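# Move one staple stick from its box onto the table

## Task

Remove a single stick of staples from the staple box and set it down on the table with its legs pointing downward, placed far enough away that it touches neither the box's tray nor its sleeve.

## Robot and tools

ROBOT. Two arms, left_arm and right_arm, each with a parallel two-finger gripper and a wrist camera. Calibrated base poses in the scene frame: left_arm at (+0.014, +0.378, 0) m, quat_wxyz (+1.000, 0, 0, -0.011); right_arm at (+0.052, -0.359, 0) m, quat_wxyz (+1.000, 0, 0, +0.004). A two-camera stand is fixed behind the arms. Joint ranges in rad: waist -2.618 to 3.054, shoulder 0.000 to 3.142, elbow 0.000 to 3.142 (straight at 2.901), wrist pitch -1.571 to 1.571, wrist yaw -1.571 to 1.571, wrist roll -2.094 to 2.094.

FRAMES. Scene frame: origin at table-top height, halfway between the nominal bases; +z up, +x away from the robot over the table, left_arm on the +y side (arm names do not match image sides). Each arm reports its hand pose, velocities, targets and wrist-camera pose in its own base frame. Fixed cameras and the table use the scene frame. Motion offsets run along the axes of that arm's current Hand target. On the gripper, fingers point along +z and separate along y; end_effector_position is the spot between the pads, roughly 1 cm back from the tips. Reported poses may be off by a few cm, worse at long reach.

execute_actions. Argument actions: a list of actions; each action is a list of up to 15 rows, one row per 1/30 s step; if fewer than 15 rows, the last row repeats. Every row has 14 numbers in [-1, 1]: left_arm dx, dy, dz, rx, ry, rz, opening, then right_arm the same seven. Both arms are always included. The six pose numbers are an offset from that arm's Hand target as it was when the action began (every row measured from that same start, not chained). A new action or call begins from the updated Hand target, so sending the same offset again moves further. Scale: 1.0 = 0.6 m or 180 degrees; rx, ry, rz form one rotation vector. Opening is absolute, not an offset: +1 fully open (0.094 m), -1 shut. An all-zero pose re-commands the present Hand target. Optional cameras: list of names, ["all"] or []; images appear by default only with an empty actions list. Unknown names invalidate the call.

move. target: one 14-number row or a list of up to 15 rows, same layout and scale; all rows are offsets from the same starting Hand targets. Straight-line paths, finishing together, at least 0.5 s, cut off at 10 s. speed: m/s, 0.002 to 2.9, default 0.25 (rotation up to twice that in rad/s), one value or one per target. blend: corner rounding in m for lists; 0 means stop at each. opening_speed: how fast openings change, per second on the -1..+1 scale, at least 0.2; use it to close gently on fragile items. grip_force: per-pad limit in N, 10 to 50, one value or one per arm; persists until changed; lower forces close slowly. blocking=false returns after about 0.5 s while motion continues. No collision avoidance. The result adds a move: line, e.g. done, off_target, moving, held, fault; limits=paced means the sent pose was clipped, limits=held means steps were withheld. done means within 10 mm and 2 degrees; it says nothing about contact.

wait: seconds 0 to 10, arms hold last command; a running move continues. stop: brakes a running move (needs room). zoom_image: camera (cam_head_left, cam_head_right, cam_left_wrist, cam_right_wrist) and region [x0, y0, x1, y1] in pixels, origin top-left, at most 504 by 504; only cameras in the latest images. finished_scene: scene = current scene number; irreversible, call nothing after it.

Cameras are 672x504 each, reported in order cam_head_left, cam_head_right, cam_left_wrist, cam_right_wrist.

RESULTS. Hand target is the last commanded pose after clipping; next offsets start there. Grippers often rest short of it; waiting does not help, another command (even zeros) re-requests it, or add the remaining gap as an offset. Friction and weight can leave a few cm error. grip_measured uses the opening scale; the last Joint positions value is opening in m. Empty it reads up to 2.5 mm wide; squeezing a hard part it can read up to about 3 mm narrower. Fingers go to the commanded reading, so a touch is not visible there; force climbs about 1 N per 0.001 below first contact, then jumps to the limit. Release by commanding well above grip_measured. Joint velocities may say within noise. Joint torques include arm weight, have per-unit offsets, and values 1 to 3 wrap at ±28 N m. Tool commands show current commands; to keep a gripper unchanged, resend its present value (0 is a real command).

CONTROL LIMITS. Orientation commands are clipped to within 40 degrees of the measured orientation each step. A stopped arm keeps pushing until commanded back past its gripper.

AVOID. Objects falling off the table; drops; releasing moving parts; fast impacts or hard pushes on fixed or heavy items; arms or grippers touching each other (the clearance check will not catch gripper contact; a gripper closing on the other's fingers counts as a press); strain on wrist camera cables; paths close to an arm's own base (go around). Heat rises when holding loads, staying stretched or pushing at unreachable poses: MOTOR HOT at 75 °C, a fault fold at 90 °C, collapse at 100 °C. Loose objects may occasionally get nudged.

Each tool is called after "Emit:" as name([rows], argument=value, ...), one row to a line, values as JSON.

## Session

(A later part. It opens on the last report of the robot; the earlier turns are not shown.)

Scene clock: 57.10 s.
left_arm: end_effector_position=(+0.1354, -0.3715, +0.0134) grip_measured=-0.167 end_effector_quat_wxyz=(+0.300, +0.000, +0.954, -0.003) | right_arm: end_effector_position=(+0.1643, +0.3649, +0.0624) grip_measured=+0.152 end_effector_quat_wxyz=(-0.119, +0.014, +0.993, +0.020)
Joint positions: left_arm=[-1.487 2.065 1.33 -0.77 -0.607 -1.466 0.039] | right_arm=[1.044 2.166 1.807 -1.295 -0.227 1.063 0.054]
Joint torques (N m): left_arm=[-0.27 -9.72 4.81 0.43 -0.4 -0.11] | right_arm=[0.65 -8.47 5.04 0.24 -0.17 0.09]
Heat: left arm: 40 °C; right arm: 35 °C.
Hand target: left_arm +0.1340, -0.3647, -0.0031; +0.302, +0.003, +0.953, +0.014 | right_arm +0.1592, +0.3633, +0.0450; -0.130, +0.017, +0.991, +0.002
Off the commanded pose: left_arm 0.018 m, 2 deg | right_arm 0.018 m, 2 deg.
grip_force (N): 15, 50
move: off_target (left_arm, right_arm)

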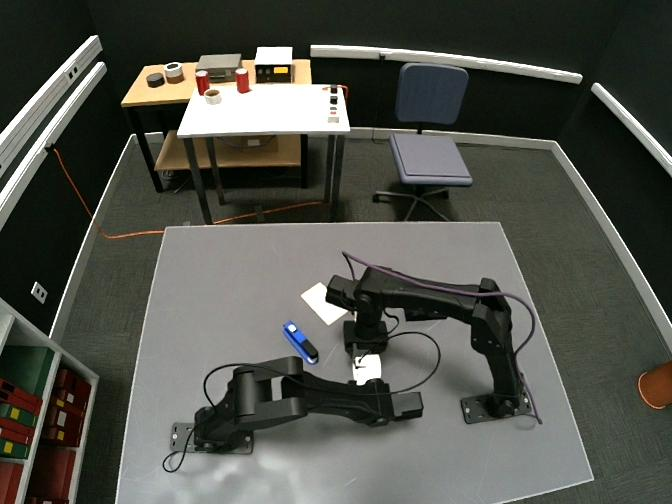

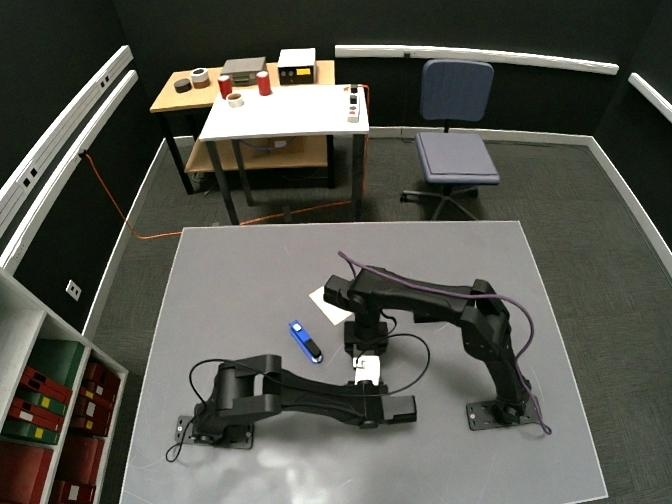

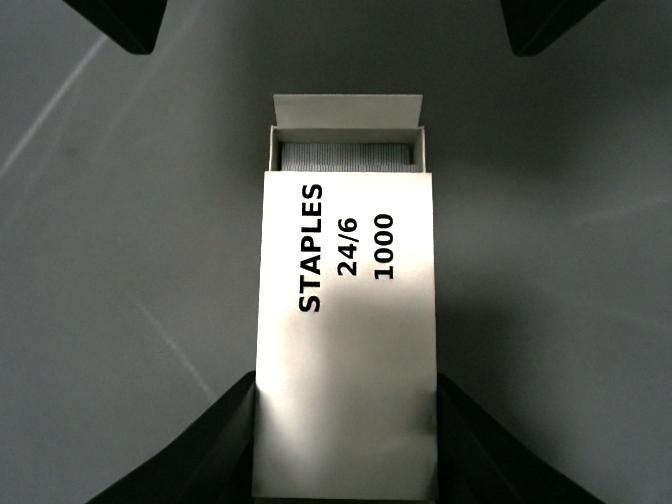

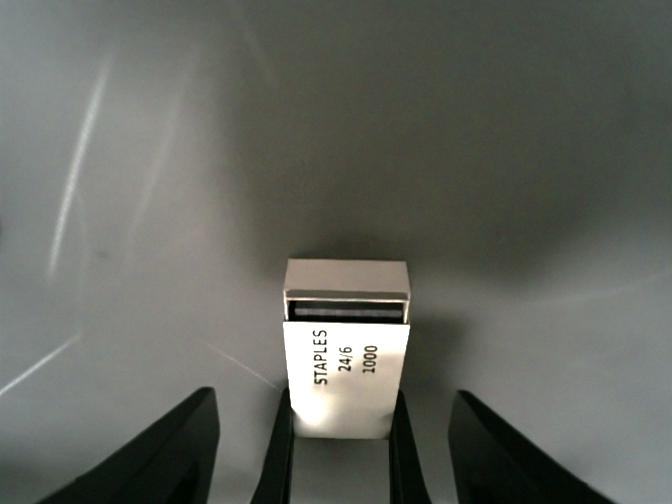

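Emit:
move(target=[0,0,0,0,0,0,-0.165,-0.0032,0,0.051,0,0,0,0.15], speed=0.06, cameras=["cam_left_wrist","cam_right_wrist"])

Scene clock: 58.77 s.
left_arm: end_effector_position=(+0.1354, -0.3715, +0.0134) grip_measured=-0.167 end_effector_quat_wxyz=(+0.300, +0.000, +0.954, -0.003) | right_arm: end_effector_position=(+0.1584, +0.3671, +0.0330) grip_measured=+0.152 end_effector_quat_wxyz=(-0.118, +0.011, +0.993, +0.021)
Joint positions: left_arm=[-1.487 2.065 1.33 -0.77 -0.607 -1.466 0.039] | right_arm=[1.059 2.18 1.712 -1.18 -0.228 1.073 0.054]
Joint torques (N m): left_arm=[-0.43 -9.81 4.97 0.42 -0.38 -0.17] | right_arm=[0.43 -8.46 4.88 0.27 -0.18 0.12]
Heat: left arm: 40 °C; right arm: 35 °C.
Hand target: left_arm +0.1340, -0.3647, -0.0031; +0.302, +0.003, +0.953, +0.014 | right_arm +0.1531, +0.3635, +0.0150; -0.130, +0.017, +0.991, +0.002
Off the commanded pose: left_arm 0.018 m, 2 deg | right_arm 0.019 m, 3 deg.
grip_force (N): 15, 50
move: off_target (left_arm, right_arm)
Images, in order (width x height): cam_left_wrist 672x504, cam_right_wrist 672x504.

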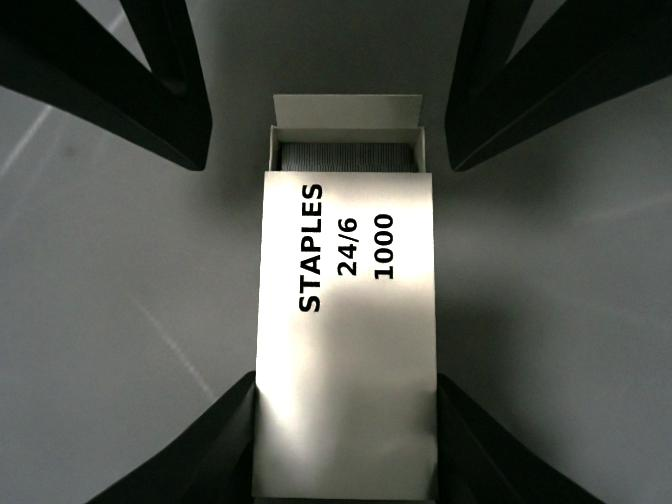

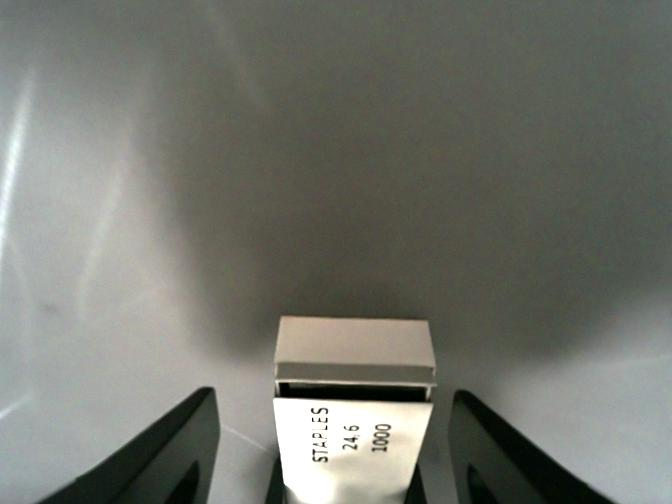

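Emit:
move(target=[0,0,0,0,0,0,-0.165,-0.0077,-0.01,0.022,-0.0034,0,0.0128,0.15], speed=0.05, cameras=["cam_left_wrist","cam_right_wrist"])

Scene clock: 60.77 s.
left_arm: end_effector_position=(+0.1354, -0.3715, +0.0134) grip_measured=-0.167 end_effector_quat_wxyz=(+0.300, +0.000, +0.954, -0.003) | right_arm: end_effector_position=(+0.1555, +0.3633, +0.0158) grip_measured=+0.152 end_effector_quat_wxyz=(-0.120, +0.027, +0.992, +0.020)
Joint positions: left_arm=[-1.487 2.065 1.33 -0.77 -0.607 -1.466 0.039] | right_arm=[1.059 2.18 1.641 -1.109 -0.232 1.104 0.054]
Joint torques (N m): left_arm=[-0.28 -9.55 4.74 0.45 -0.34 -0.09] | right_arm=[-0.58 -8.98 4.59 0.27 -0.18 0.11]
Heat: left arm: 40 °C; right arm: 35 °C.
Hand target: left_arm +0.1340, -0.3647, -0.0031; +0.302, +0.003, +0.953, +0.014 | right_arm +0.1539, +0.3574, +0.0010; -0.130, +0.038, +0.991, +0.005
Off the commanded pose: left_arm 0.018 m, 2 deg | right_arm 0.016 m, 2 deg.
grip_force (N): 15, 50
move: off_target (left_arm, right_arm)
Images, in order (width x height): cam_left_wrist 672x504, cam_right_wrist 672x504.

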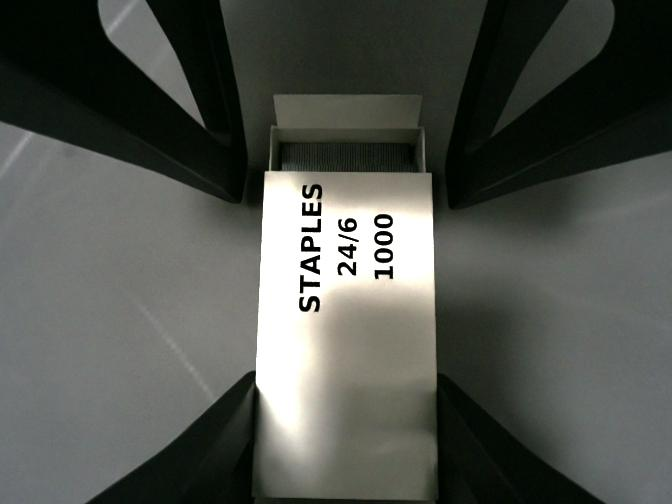

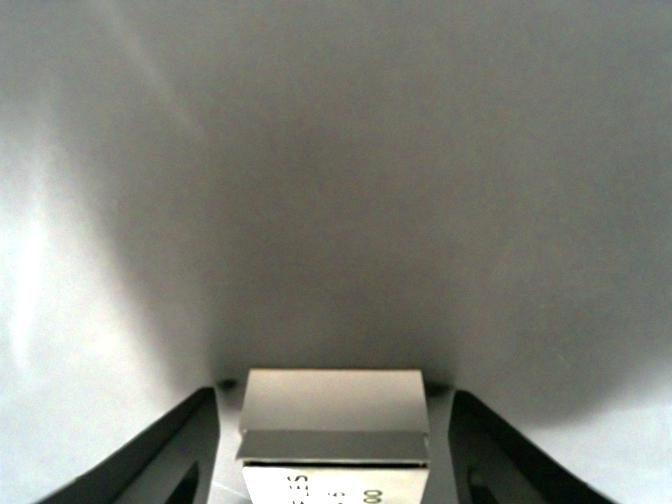

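Emit:
move(target=[0,0,0,0,0,0,-0.165,-0.0108,0,-0.006,0,0,0,0.15], speed=0.05, cameras=["cam_left_wrist","cam_right_wrist"])

Scene clock: 61.93 s.
left_arm: end_effector_position=(+0.1354, -0.3715, +0.0134) grip_measured=-0.167 end_effector_quat_wxyz=(+0.300, +0.000, +0.954, -0.003) | right_arm: end_effector_position=(+0.1617, +0.3607, +0.0158) grip_measured=+0.152 end_effector_quat_wxyz=(-0.120, +0.035, +0.992, +0.022)
Joint positions: left_arm=[-1.487 2.065 1.33 -0.77 -0.607 -1.466 0.039] | right_arm=[1.042 2.18 1.641 -1.108 -0.232 1.104 0.054]
Joint torques (N m): left_arm=[-0.32 -9.78 4.77 0.46 -0.36 -0.12] | right_arm=[-0.47 -8.27 6.72 0.07 -0.17 -0.07]
Heat: left arm: 40 °C; right arm: 35 °C.
Hand target: left_arm +0.1340, -0.3647, -0.0031; +0.302, +0.003, +0.953, +0.014 | right_arm +0.1611, +0.3568, +0.0029; -0.130, +0.038, +0.991, +0.005
Off the commanded pose: left_arm 0.018 m, 2 deg | right_arm 0.014 m, 2 deg.
grip_force (N): 15, 50
move: off_target (left_arm, right_arm)
Images, in order (width x height): cam_left_wrist 672x504, cam_right_wrist 672x504.

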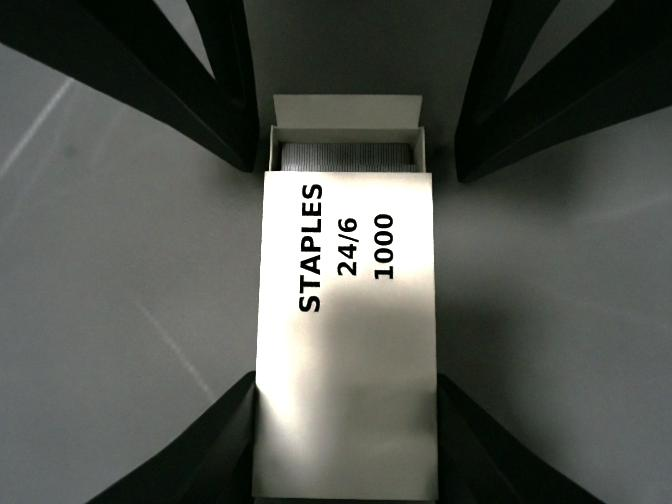

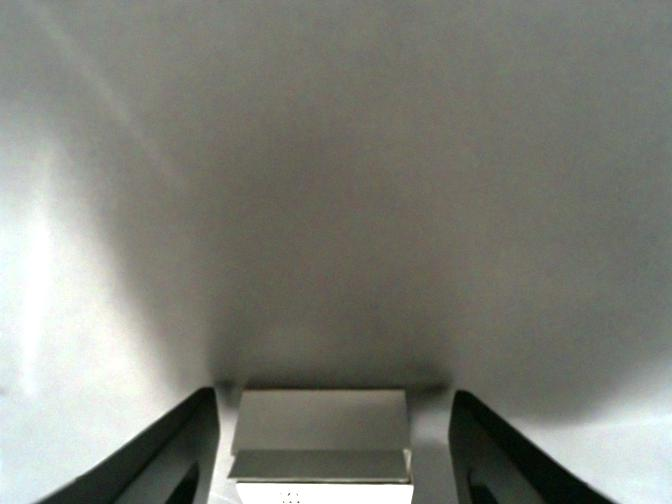

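Emit:
move(target=[0,0,0,0,0,0,-0.165,0,0.006,0,0,0,0,0.15], speed=0.05, cameras=["cam_left_wrist"])

Scene clock: 62.83 s.
left_arm: end_effector_position=(+0.1354, -0.3715, +0.0134) grip_measured=-0.167 end_effector_quat_wxyz=(+0.300, +0.000, +0.954, -0.003) | right_arm: end_effector_position=(+0.1616, +0.3604, +0.0137) grip_measured=+0.152 end_effector_quat_wxyz=(-0.121, +0.036, +0.992, +0.019)
Joint positions: left_arm=[-1.487 2.065 1.33 -0.77 -0.607 -1.466 0.039] | right_arm=[1.042 2.187 1.642 -1.109 -0.232 1.104 0.054]
Joint torques (N m): left_arm=[-0.49 -9.58 4.9 0.39 -0.39 -0.11] | right_arm=[-0.13 -7.92 8.38 0 -0.17 -0.02]
Heat: left arm: 40 °C; right arm: 35 °C.
Hand target: left_arm +0.1340, -0.3647, -0.0031; +0.302, +0.003, +0.953, +0.014 | right_arm +0.1614, +0.3604, +0.0028; -0.130, +0.038, +0.991, +0.005
Off the commanded pose: left_arm 0.018 m, 2 deg | right_arm 0.011 m, 2 deg.
grip_force (N): 15, 50
move: off_target (left_arm, right_arm)
Images, in order (width x height): cam_left_wrist 672x504.

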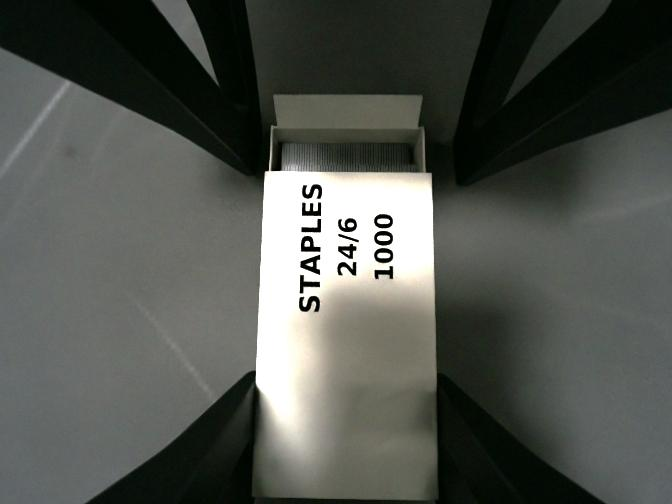

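Emit:
move([
  [0,0,0,0,0,0,-0.165,0.0013,0.006,-0.0048,0,0,0,0.15],
  [0,0,0,0,0,0,-0.165,0.0013,0.006,-0.0048,0,0,0,-0.22],
], speed=0.05, opening_speed=0.25, grip_force=[15,20], cameras=["cam_left_wrist","cam_right_wrist"])

Scene clock: 65.67 s.
left_arm: end_effector_position=(+0.1354, -0.3715, +0.0134) grip_measured=-0.167 end_effector_quat_wxyz=(+0.300, +0.000, +0.954, -0.003) | right_arm: end_effector_position=(+0.1631, +0.3630, +0.0151) grip_measured=-0.191 end_effector_quat_wxyz=(-0.122, +0.036, +0.992, +0.019)
Joint positions: left_arm=[-1.487 2.065 1.33 -0.77 -0.607 -1.466 0.039] | right_arm=[1.042 2.198 1.666 -1.123 -0.232 1.104 0.038]
Joint torques (N m): left_arm=[-0.46 -9.68 4.93 0.41 -0.37 -0.07] | right_arm=[0.25 -8.2 8.68 -0.03 -0.17 0.03]
Heat: left arm: 40 °C; right arm: 35 °C.
Hand target: left_arm +0.1340, -0.3647, -0.0031; +0.302, +0.003, +0.953, +0.014 | right_arm +0.1617, +0.3641, +0.0058; -0.130, +0.038, +0.991, +0.005
Off the commanded pose: left_arm 0.018 m, 2 deg | right_arm 0.009 m, 2 deg.
grip_force (N): 15, 20
move: off_target (left_arm)
Images, in order (width x height): cam_left_wrist 672x504, cam_right_wrist 672x504.

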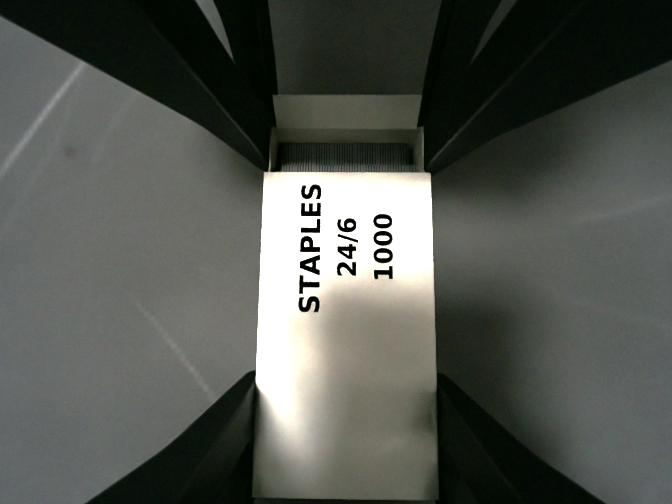

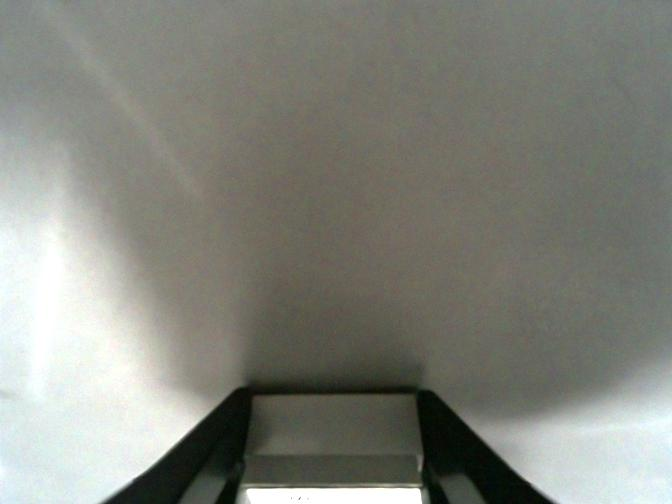

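Emit:
move(target=[0.0372,0,-0.0342,0,0,0,-0.158,-0.0483,0.003,-0.013,0,0,0,-0.22], speed=0.03, cameras=["cam_left_wrist","cam_right_wrist"])

Scene clock: 67.80 s.
left_arm: end_effector_position=(+0.1045, -0.3731, +0.0130) grip_measured=-0.160 end_effector_quat_wxyz=(+0.299, -0.002, +0.954, -0.012) | right_arm: end_effector_position=(+0.1895, +0.3647, +0.0161) grip_measured=-0.192 end_effector_quat_wxyz=(-0.124, +0.039, +0.991, +0.020)
Joint positions: left_arm=[-1.569 2.065 1.33 -0.807 -0.607 -1.564 0.039] | right_arm=[0.987 2.262 1.776 -1.182 -0.234 1.054 0.038]
Joint torques (N m): left_arm=[-0.24 -9.48 6.65 -0.08 -0.37 -0.12] | right_arm=[-0.4 -8.68 8.83 -0.09 -0.09 -0.13]
Heat: left arm: 40 °C; right arm: 35 °C.
Hand target: left_arm +0.1039, -0.3649, +0.0009; +0.302, +0.003, +0.953, +0.014 | right_arm +0.1917, +0.3635, +0.0059; -0.130, +0.038, +0.991, +0.005
Off the commanded pose: left_arm 0.015 m, 3 deg | right_arm 0.011 m, 2 deg.
grip_force (N): 15, 20
move: off_target (left_arm, right_arm)
Images, in order (width x height): cam_left_wrist 672x504, cam_right_wrist 672x504.

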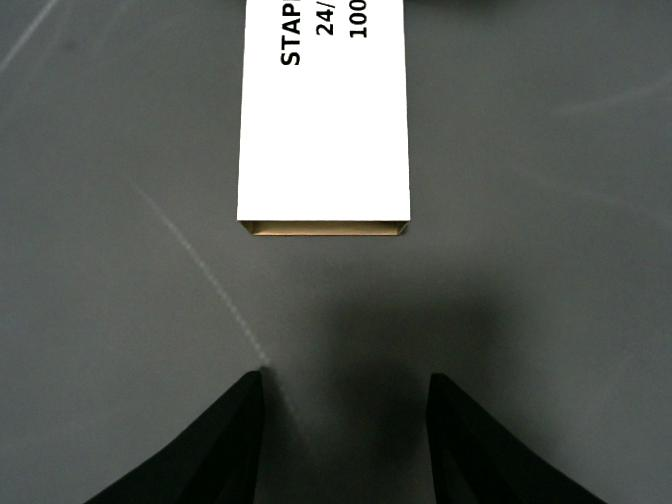

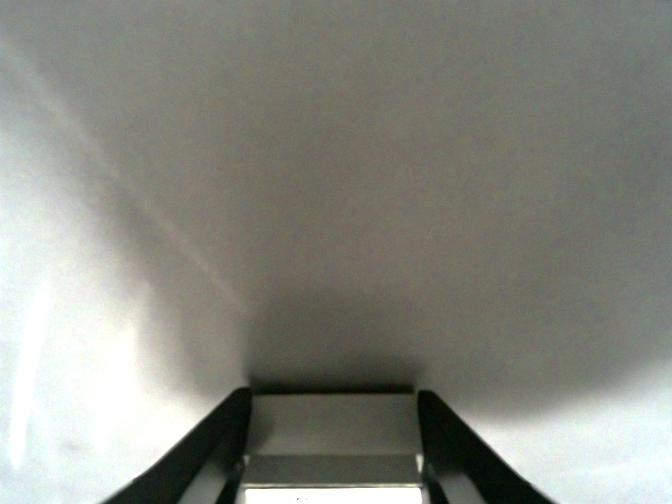

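Emit:
move([
  [0,0,0,0,0,0,0.15,0,0,0,0,0,0,-0.22],
  [-0.0786,0.01,0.0622,0,0,0,0.15,0,0,0,0,0,0,-0.22],
], speed=0.08, cameras=["cam_left_wrist"])

Scene clock: 70.27 s.
left_arm: end_effector_position=(+0.1624, -0.3678, +0.0108) grip_measured=+0.148 end_effector_quat_wxyz=(+0.308, -0.001, +0.951, -0.001) | right_arm: end_effector_position=(+0.1895, +0.3648, +0.0162) grip_measured=-0.192 end_effector_quat_wxyz=(-0.124, +0.039, +0.991, +0.020)
Joint positions: left_arm=[-1.421 2.065 1.309 -0.707 -0.618 -1.389 0.054] | right_arm=[0.987 2.262 1.776 -1.182 -0.234 1.054 0.038]
Joint torques (N m): left_arm=[1.06 -11.56 4.3 0.53 -0.21 0.17] | right_arm=[-0.4 -8.68 8.83 -0.08 -0.09 -0.12]
Heat: left arm: 40 °C; right arm: 35 °C.
Hand target: left_arm +0.1640, -0.3586, -0.0023; +0.302, +0.003, +0.953, +0.014 | right_arm +0.1918, +0.3636, +0.0059; -0.130, +0.038, +0.991, +0.005
Off the commanded pose: left_arm 0.016 m, 2 deg | right_arm 0.011 m, 2 deg.
grip_force (N): 15, 20
move: off_target (left_arm, right_arm)
Images, in order (width x height): cam_left_wrist 672x504.

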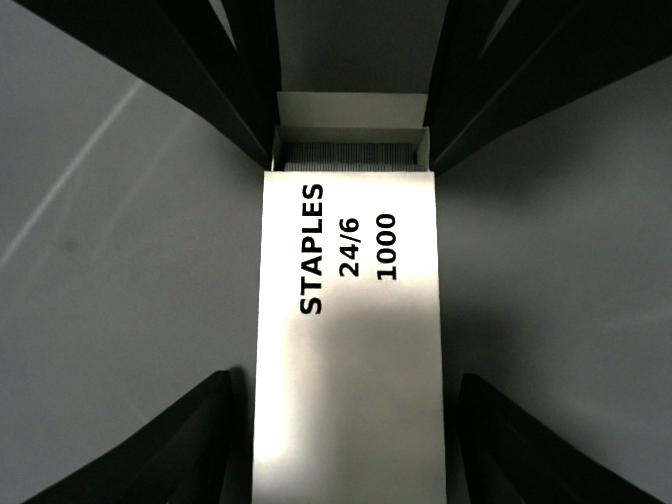

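Emit:
move([
  [-0.0029,0,-0.0041,0,0,0,0.15,0,0,0,0,0,0,-0.25],
  [-0.0029,0,-0.0041,0,0,0,-0.175,0,0,0,0,0,0,-0.25],
], speed=0.05, opening_speed=0.4)

Emit:
move(target=[0.0393,0,-0.03,0,0,0,-0.175,0,0,0,0,0,0,-0.25], speed=0.03, cameras=["cam_left_wrist","cam_right_wrist"])

Scene clock: 73.93 s.
left_arm: end_effector_position=(+0.1643, -0.3679, +0.0110) grip_measured=-0.172 end_effector_quat_wxyz=(+0.309, -0.002, +0.951, -0.001) | right_arm: end_effector_position=(+0.1895, +0.3648, +0.0162) grip_measured=-0.192 end_effector_quat_wxyz=(-0.124, +0.039, +0.991, +0.020)
Joint positions: left_arm=[-1.417 2.065 1.309 -0.703 -0.62 -1.385 0.039] | right_arm=[0.987 2.262 1.776 -1.182 -0.234 1.054 0.038]
Joint torques (N m): left_arm=[0.51 -12.07 4.52 0.46 -0.23 0.1] | right_arm=[-0.39 -8.66 8.83 -0.08 -0.09 -0.11]
Heat: left arm: 40 °C; right arm: 36 °C.
Hand target: left_arm +0.1641, -0.3588, +0.0007; +0.302, +0.003, +0.953, +0.014 | right_arm +0.1918, +0.3636, +0.0059; -0.130, +0.038, +0.991, +0.005
Off the commanded pose: left_arm 0.014 m, 2 deg | right_arm 0.011 m, 2 deg.
grip_force (N): 15, 20
move: off_target (left_arm, right_arm); target 2's new opening was sent with left_arm's hand 0.014 m and 2 deg from that target

Scene clock: 75.40 s.
left_arm: end_effector_position=(+0.1417, -0.3705, +0.0114) grip_measured=-0.172 end_effector_quat_wxyz=(+0.312, -0.002, +0.950, -0.006) | right_arm: end_effector_position=(+0.1889, +0.3632, +0.0163) grip_measured=-0.192 end_effector_quat_wxyz=(-0.126, +0.039, +0.991, +0.017)
Joint positions: left_arm=[-1.479 2.065 1.309 -0.735 -0.629 -1.457 0.039] | right_arm=[0.987 2.262 1.776 -1.189 -0.233 1.053 0.038]
Joint torques (N m): left_arm=[-0.85 -12.14 4.82 0.05 -0.15 -0.13] | right_arm=[-0.36 -8.64 8.81 -0.02 -0.09 -0.11]
Heat: left arm: 40 °C; right arm: 36 °C.
Hand target: left_arm +0.1345, -0.3589, +0.0018; +0.302, +0.003, +0.953, +0.014 | right_arm +0.1918, +0.3636, +0.0059; -0.130, +0.038, +0.991, +0.005
Off the commanded pose: left_arm 0.017 m, 3 deg | right_arm 0.011 m, 1 deg.
grip_force (N): 15, 20
move: off_target (left_arm, right_arm)
Images, in order (width x height): cam_left_wrist 672x504, cam_right_wrist 672x504.

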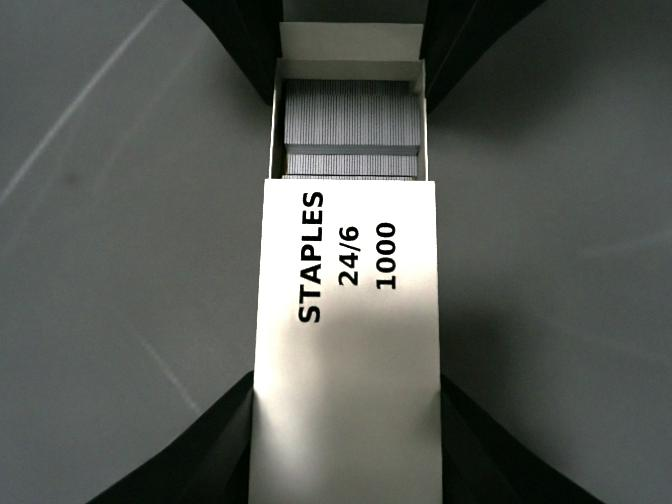

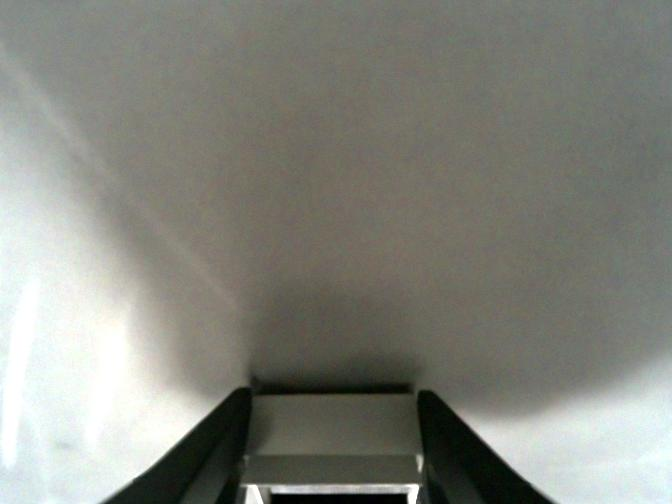

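Emit:
move(target=[0.041,0,-0.0287,0,0,0,-0.175,0,0,0,0,0,0,-0.25], speed=0.03, cameras=["cam_left_wrist","cam_right_wrist"])

Scene clock: 77.17 s.
left_arm: end_effector_position=(+0.1109, -0.3680, +0.0112) grip_measured=-0.172 end_effector_quat_wxyz=(+0.312, +0.000, +0.950, -0.006) | right_arm: end_effector_position=(+0.1889, +0.3632, +0.0163) grip_measured=-0.192 end_effector_quat_wxyz=(-0.126, +0.039, +0.991, +0.017)
Joint positions: left_arm=[-1.563 2.065 1.309 -0.795 -0.634 -1.556 0.039] | right_arm=[0.987 2.262 1.776 -1.189 -0.233 1.053 0.038]
Joint torques (N m): left_arm=[-0.72 -11.26 5.61 -0.11 -0.14 -0.21] | right_arm=[-0.36 -8.66 8.83 -0.01 -0.09 -0.12]
Heat: left arm: 40 °C; right arm: 36 °C.
Hand target: left_arm +0.1044, -0.3589, +0.0018; +0.302, +0.003, +0.953, +0.014 | right_arm +0.1918, +0.3636, +0.0059; -0.130, +0.038, +0.991, +0.005
Off the commanded pose: left_arm 0.015 m, 3 deg | right_arm 0.011 m, 1 deg.
grip_force (N): 15, 20
move: off_target (left_arm, right_arm)
Images, in order (width x height): cam_left_wrist 672x504, cam_right_wrist 672x504.

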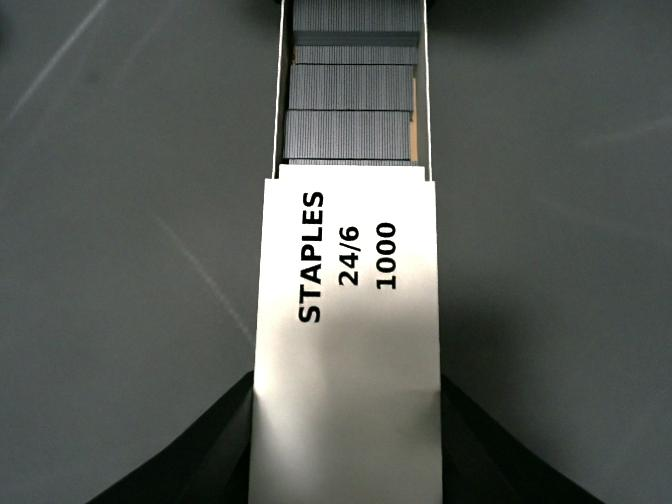

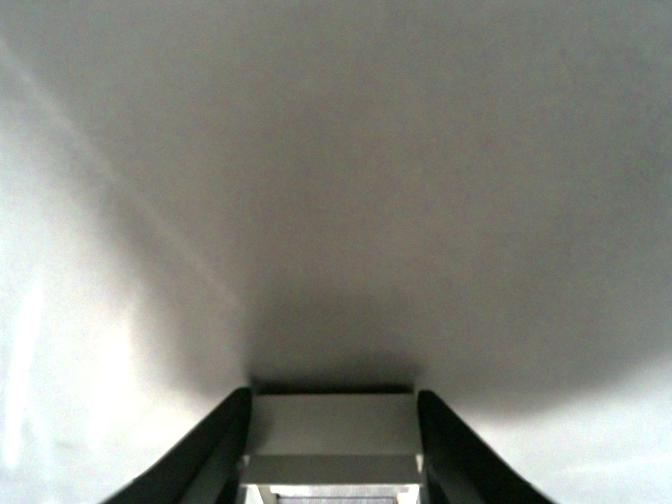

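Emit:
move(target=[0.0478,0,-0.0335,0,0,0,-0.175,0,0,0,0,0,0,-0.25], speed=0.04, cameras=["cam_left_wrist"])

Scene clock: 79.10 s.
left_arm: end_effector_position=(+0.0737, -0.3610, +0.0115) grip_measured=-0.172 end_effector_quat_wxyz=(+0.307, +0.001, +0.952, -0.003) | right_arm: end_effector_position=(+0.1889, +0.3632, +0.0163) grip_measured=-0.192 end_effector_quat_wxyz=(-0.126, +0.039, +0.991, +0.017)
Joint positions: left_arm=[-1.661 2.065 1.315 -0.878 -0.622 -1.679 0.039] | right_arm=[0.987 2.262 1.776 -1.189 -0.233 1.053 0.038]
Joint torques (N m): left_arm=[-0.35 -8.95 7.8 -0.25 -0.18 -0.13] | right_arm=[-0.38 -8.64 8.83 -0.02 -0.09 -0.1]
Heat: left arm: 40 °C; right arm: 36 °C.
Hand target: left_arm +0.0694, -0.3589, +0.0017; +0.302, +0.003, +0.953, +0.014 | right_arm +0.1919, +0.3636, +0.0059; -0.130, +0.038, +0.991, +0.005
Off the commanded pose: left_arm 0.011 m, 2 deg | right_arm 0.011 m, 1 deg.
grip_force (N): 15, 20
move: off_target (left_arm, right_arm)
Images, in order (width x height): cam_left_wrist 672x504.

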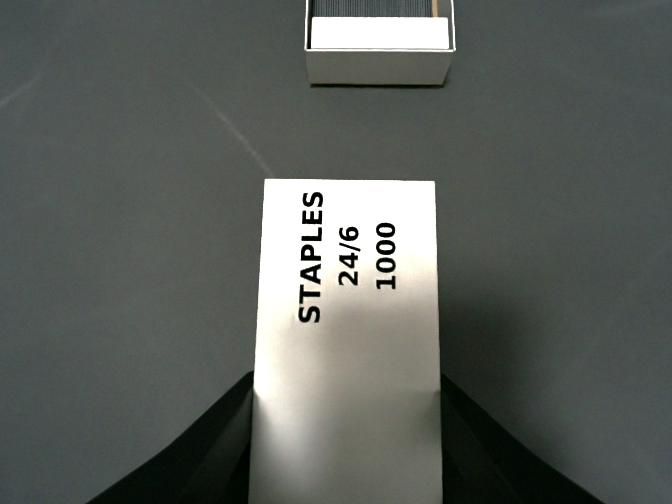

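Emit:
move(target=[0,0,0,0,0,0,0.1,0,0,0,0,0,0,0.1], opening_speed=0.4)

Scene clock: 80.77 s.
left_arm: end_effector_position=(+0.0733, -0.3613, +0.0115) grip_measured=+0.098 end_effector_quat_wxyz=(+0.306, +0.000, +0.952, -0.004) | right_arm: end_effector_position=(+0.1889, +0.3632, +0.0163) grip_measured=+0.098 end_effector_quat_wxyz=(-0.126, +0.039, +0.991, +0.017)
Joint positions: left_arm=[-1.661 2.065 1.316 -0.878 -0.619 -1.679 0.052] | right_arm=[0.987 2.262 1.776 -1.189 -0.233 1.053 0.052]
Joint torques (N m): left_arm=[-0.49 -9.16 7.84 -0.18 -0.18 -0.09] | right_arm=[-0.36 -8.66 8.84 -0.02 -0.09 -0.11]
Heat: left arm: 40 °C; right arm: 36 °C.
Hand target: left_arm +0.0694, -0.3589, +0.0017; +0.302, +0.003, +0.953, +0.014 | right_arm +0.1919, +0.3636, +0.0059; -0.130, +0.038, +0.991, +0.005
Off the commanded pose: left_arm 0.011 m, 2 deg | right_arm 0.011 m, 1 deg.
grip_force (N): 15, 20
move: off_target (left_arm, right_arm)

Emit:
move([
  [0,0,-0.13,0,0,0,0.1,0,0,-0.19,0,0,0,0.1],
  [-0.0957,0.2,-0.1365,0,0,0,0.1,0,0,-0.2,0,0,0,0.1],
], speed=[0.08,0.15], blend=[0.01,0], cameras=["all"])

Scene clock: 83.90 s.
left_arm: end_effector_position=(+0.0642, -0.2508, +0.1026) grip_measured=+0.098 end_effector_quat_wxyz=(+0.293, -0.002, +0.956, +0.005) | right_arm: end_effector_position=(+0.2170, +0.3605, +0.1056) grip_measured=+0.098 end_effector_quat_wxyz=(-0.120, +0.046, +0.991, +0.029)
Joint positions: left_arm=[-1.72 1.566 1.081 -1.199 -0.586 -1.758 0.052] | right_arm=[0.928 2.271 2.15 -1.538 -0.231 1.011 0.052]
Joint torques (N m): left_arm=[0.46 -9.14 5.05 -0.27 -0.49 0.12] | right_arm=[-0.69 -13.44 9.44 -0.05 -0.08 -0.11]
Heat: left arm: 40 °C; right arm: 36 °C.
Hand target: left_arm +0.0689, -0.2418, +0.1051; +0.302, +0.003, +0.953, +0.014 | right_arm +0.2227, +0.3612, +0.1218; -0.130, +0.038, +0.991, +0.005
Off the commanded pose: left_arm 0.010 m, 2 deg | right_arm 0.017 m, 3 deg.
joint sent to its limit (right arm) — joint 4 (wrist pitch), lower limit. The joint targets are off in orientation, not in position.
grip_force (N): 15, 20
move: off_target (right_arm)

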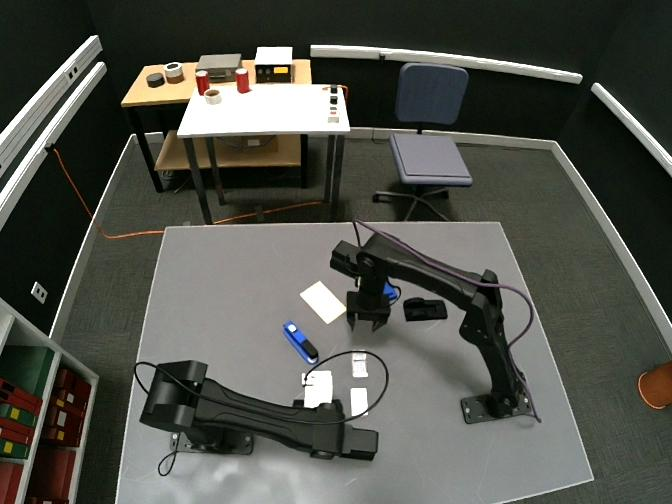

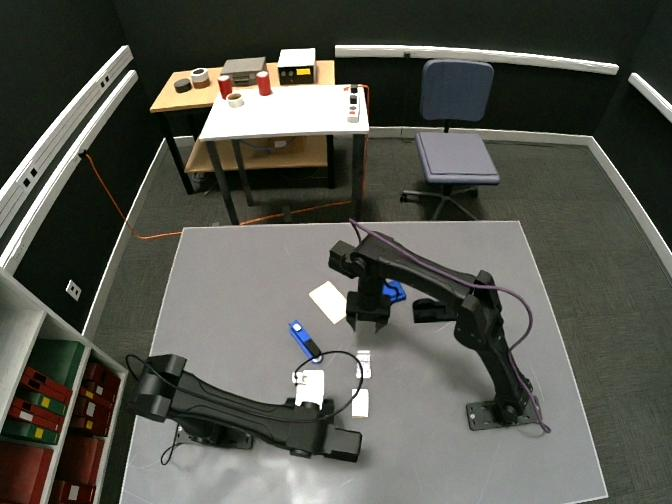

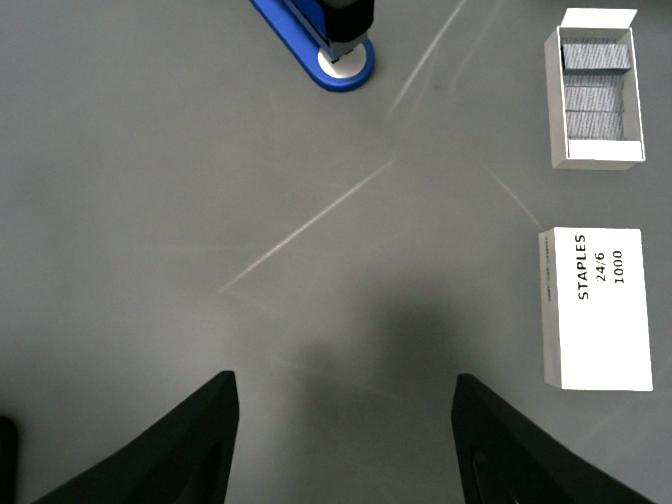

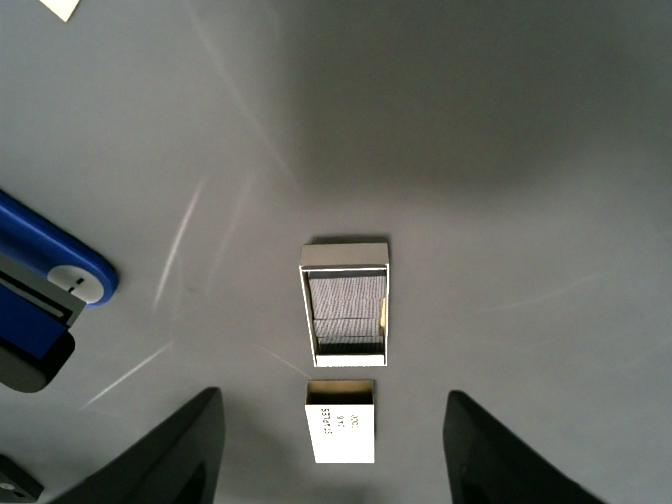

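Emit:
zoom_image(camera="cam_left_wrist", region=[520, 0, 672, 180])

Emit:
zoom_image(camera="cam_right_wrist", region=[270, 220, 430, 390])

Scaled by 2.800 from the camera's 672x504 image, which has a finer 960x720 frame.

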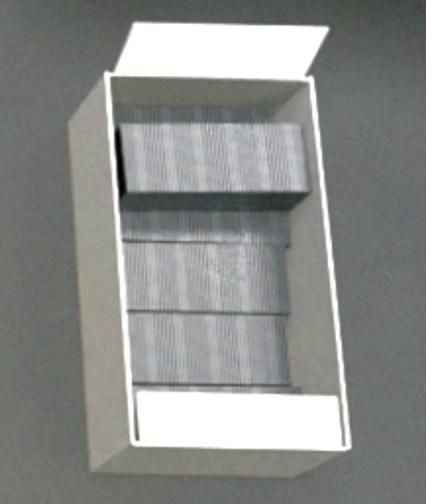

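Scaled by 2.965 from the camera's 672x504 image, which has a finer 960x720 frame.

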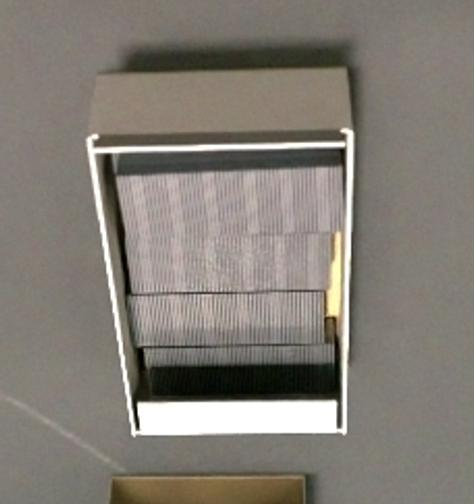

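Emit:
move(target=[0,0,0,0,0,0,0.1,0.0608,-0.0057,0.0798,0.0492,-0.0814,-0.5129,-0.4], speed=0.2, grip_force=[15,15], cameras=["all"])

Scene clock: 91.60 s.
left_arm: end_effector_position=(+0.0642, -0.2508, +0.1026) grip_measured=+0.098 end_effector_quat_wxyz=(+0.293, -0.002, +0.956, +0.005) | right_arm: end_effector_position=(+0.1763, +0.3609, +0.0723) grip_measured=-0.398 end_effector_quat_wxyz=(-0.006, +0.689, -0.724, -0.018)
Joint positions: left_arm=[-1.72 1.566 1.081 -1.199 -0.586 -1.758 0.052] | right_arm=[1.1 2.065 1.713 -1.195 -0.031 -0.42 0.028]
Joint torques (N m): left_arm=[0.53 -9.24 5.12 -0.31 -0.46 0.08] | right_arm=[0.35 -14 4.88 0.55 -0.01 -0.14]
Motor temperatures (°C): left_arm=[25 32 40 30 25 25 28] | right_arm=[26 37 35 28 27 25 25]
Heat: left arm: 40 °C; right arm: 37 °C.
Hand target: left_arm +0.0689, -0.2418, +0.1051; +0.302, +0.003, +0.953, +0.014 | right_arm +0.1750, +0.3614, +0.0849; -0.025, +0.694, -0.719, -0.024
Off the commanded pose: left_arm 0.010 m, 2 deg | right_arm 0.013 m, 3 deg.
grip_force (N): 15, 15
move: off_target (right_arm)

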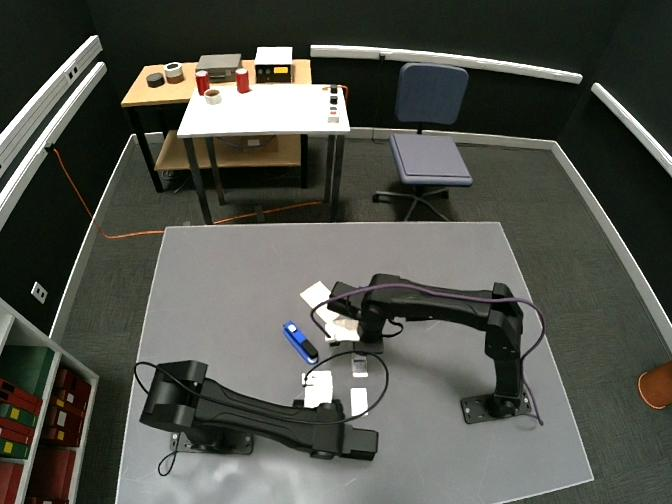

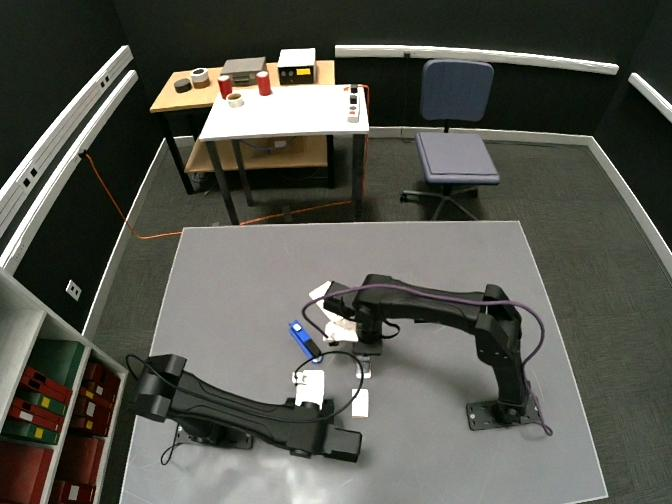

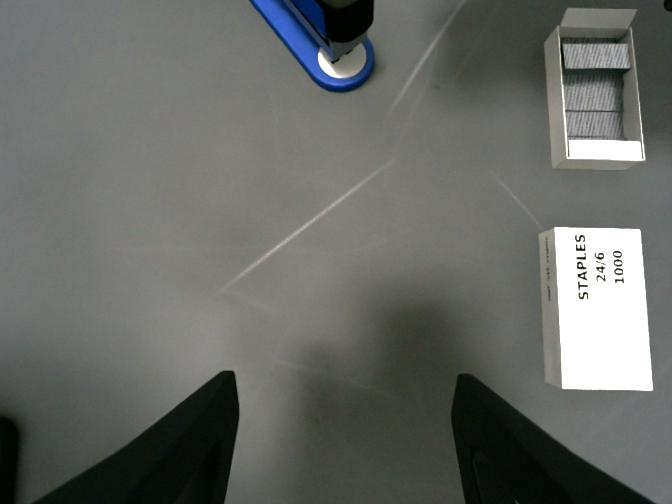

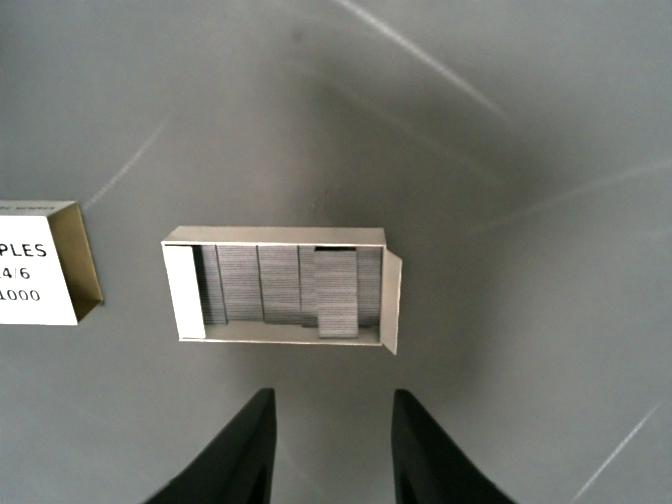

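Emit:
move(target=[0,0,0,0,0,0,0.1,0,0.001,0.05,0,0,0,-0.55], speed=0.06, cameras=["cam_right_wrist"])

Scene clock: 93.47 s.
left_arm: end_effector_position=(+0.0642, -0.2508, +0.1026) grip_measured=+0.098 end_effector_quat_wxyz=(+0.293, -0.002, +0.956, +0.005) | right_arm: end_effector_position=(+0.1775, +0.3632, +0.0517) grip_measured=-0.548 end_effector_quat_wxyz=(-0.017, +0.689, -0.724, -0.023)
Joint positions: left_arm=[-1.72 1.566 1.081 -1.199 -0.586 -1.758 0.052] | right_arm=[1.1 2.064 1.627 -1.086 -0.031 -0.421 0.021]
Joint torques (N m): left_arm=[0.4 -9.09 4.78 -0.28 -0.44 0.13] | right_arm=[0.7 -12.1 4.86 0.59 0 -0.1]
Heat: left arm: 40 °C; right arm: 38 °C.
Hand target: left_arm +0.0689, -0.2418, +0.1051; +0.302, +0.003, +0.953, +0.014 | right_arm +0.1745, +0.3636, +0.0551; -0.025, +0.694, -0.719, -0.024
Off the commanded pose: left_arm 0.010 m, 2 deg | right_arm 0.004 m, 1 deg.
grip_force (N): 15, 15
move: done
Images, in order (width x height): cam_right_wrist 672x504.

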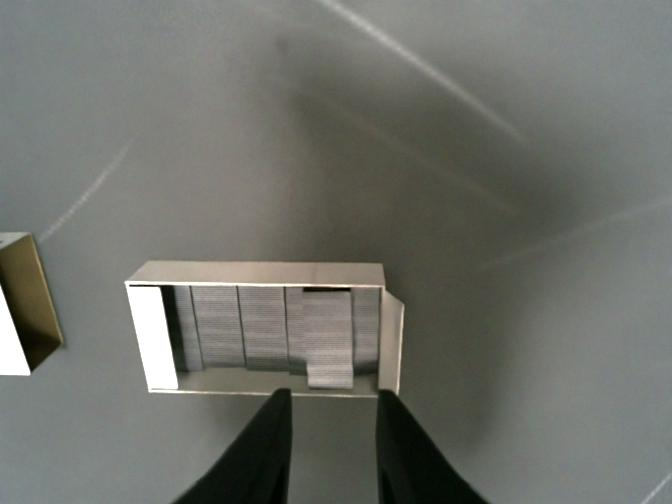

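Emit:
move(target=[0,0,0,0,0,0,0.1,-0.0017,0.005,0.04,0,0,0,-0.55], speed=0.05, cameras=["cam_right_wrist"])

Scene clock: 94.87 s.
left_arm: end_effector_position=(+0.0642, -0.2508, +0.1026) grip_measured=+0.098 end_effector_quat_wxyz=(+0.293, -0.002, +0.956, +0.005) | right_arm: end_effector_position=(+0.1746, +0.3681, +0.0376) grip_measured=-0.548 end_effector_quat_wxyz=(-0.030, +0.693, -0.719, -0.027)
Joint positions: left_arm=[-1.72 1.566 1.081 -1.199 -0.586 -1.758 0.052] | right_arm=[1.112 2.064 1.568 -1.001 -0.03 -0.421 0.021]
Joint torques (N m): left_arm=[0.49 -8.98 5.16 -0.28 -0.46 0.12] | right_arm=[0.46 -10.09 4.9 0.64 0 0.02]
Heat: left arm: 40 °C; right arm: 38 °C.
Hand target: left_arm +0.0689, -0.2418, +0.1051; +0.302, +0.003, +0.953, +0.014 | right_arm +0.1715, +0.3664, +0.0312; -0.025, +0.694, -0.719, -0.024
Off the commanded pose: left_arm 0.010 m, 2 deg | right_arm 0.007 m, 1 deg.
grip_force (N): 15, 15
move: done
Images, in order (width x height): cam_right_wrist 672x504.

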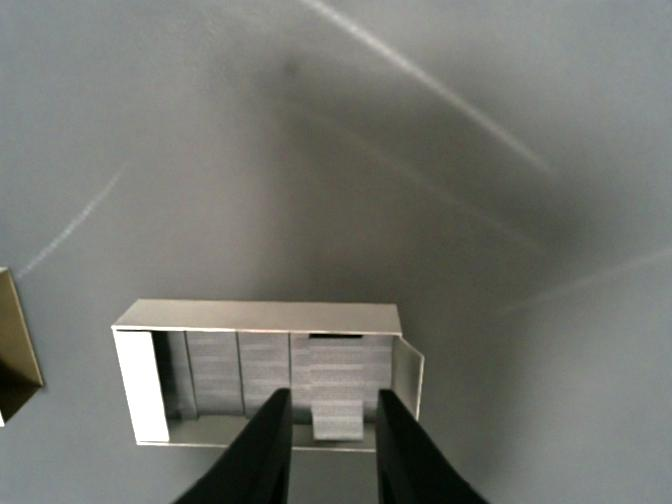

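Emit:
move(target=[0,0,0,0,0,0,0.1,0.005,-0.001,0.021,0,0,0,-0.55], speed=0.04, cameras=["cam_right_wrist","cam_left_wrist"])

Scene clock: 96.50 s.
left_arm: end_effector_position=(+0.0642, -0.2508, +0.1026) grip_measured=+0.098 end_effector_quat_wxyz=(+0.293, -0.002, +0.956, +0.005) | right_arm: end_effector_position=(+0.1742, +0.3673, +0.0280) grip_measured=-0.548 end_effector_quat_wxyz=(-0.033, +0.693, -0.719, -0.028)
Joint positions: left_arm=[-1.72 1.566 1.081 -1.199 -0.586 -1.758 0.052] | right_arm=[1.112 2.064 1.528 -0.953 -0.03 -0.421 0.021]
Joint torques (N m): left_arm=[0.49 -9.18 5 -0.32 -0.47 0.09] | right_arm=[0.12 -9.46 4.83 0.7 -0.01 -0.02]
Heat: left arm: 40 °C; right arm: 38 °C.
Hand target: left_arm +0.0689, -0.2418, +0.1051; +0.302, +0.003, +0.953, +0.014 | right_arm +0.1720, +0.3642, +0.0185; -0.025, +0.694, -0.719, -0.024
Off the commanded pose: left_arm 0.010 m, 2 deg | right_arm 0.010 m, 1 deg.
grip_force (N): 15, 15
move: done
Images, in order (width x height): cam_left_wrist 672x504, cam_right_wrist 672x504.

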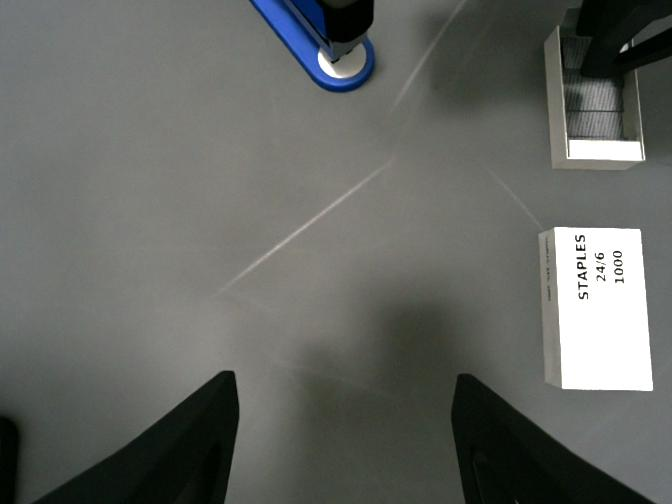

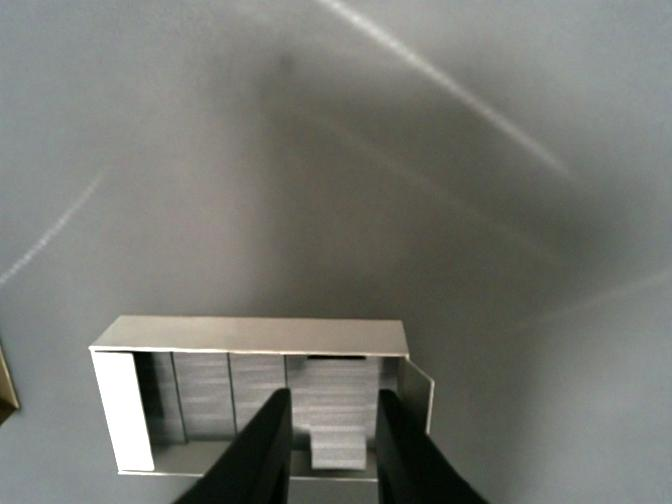

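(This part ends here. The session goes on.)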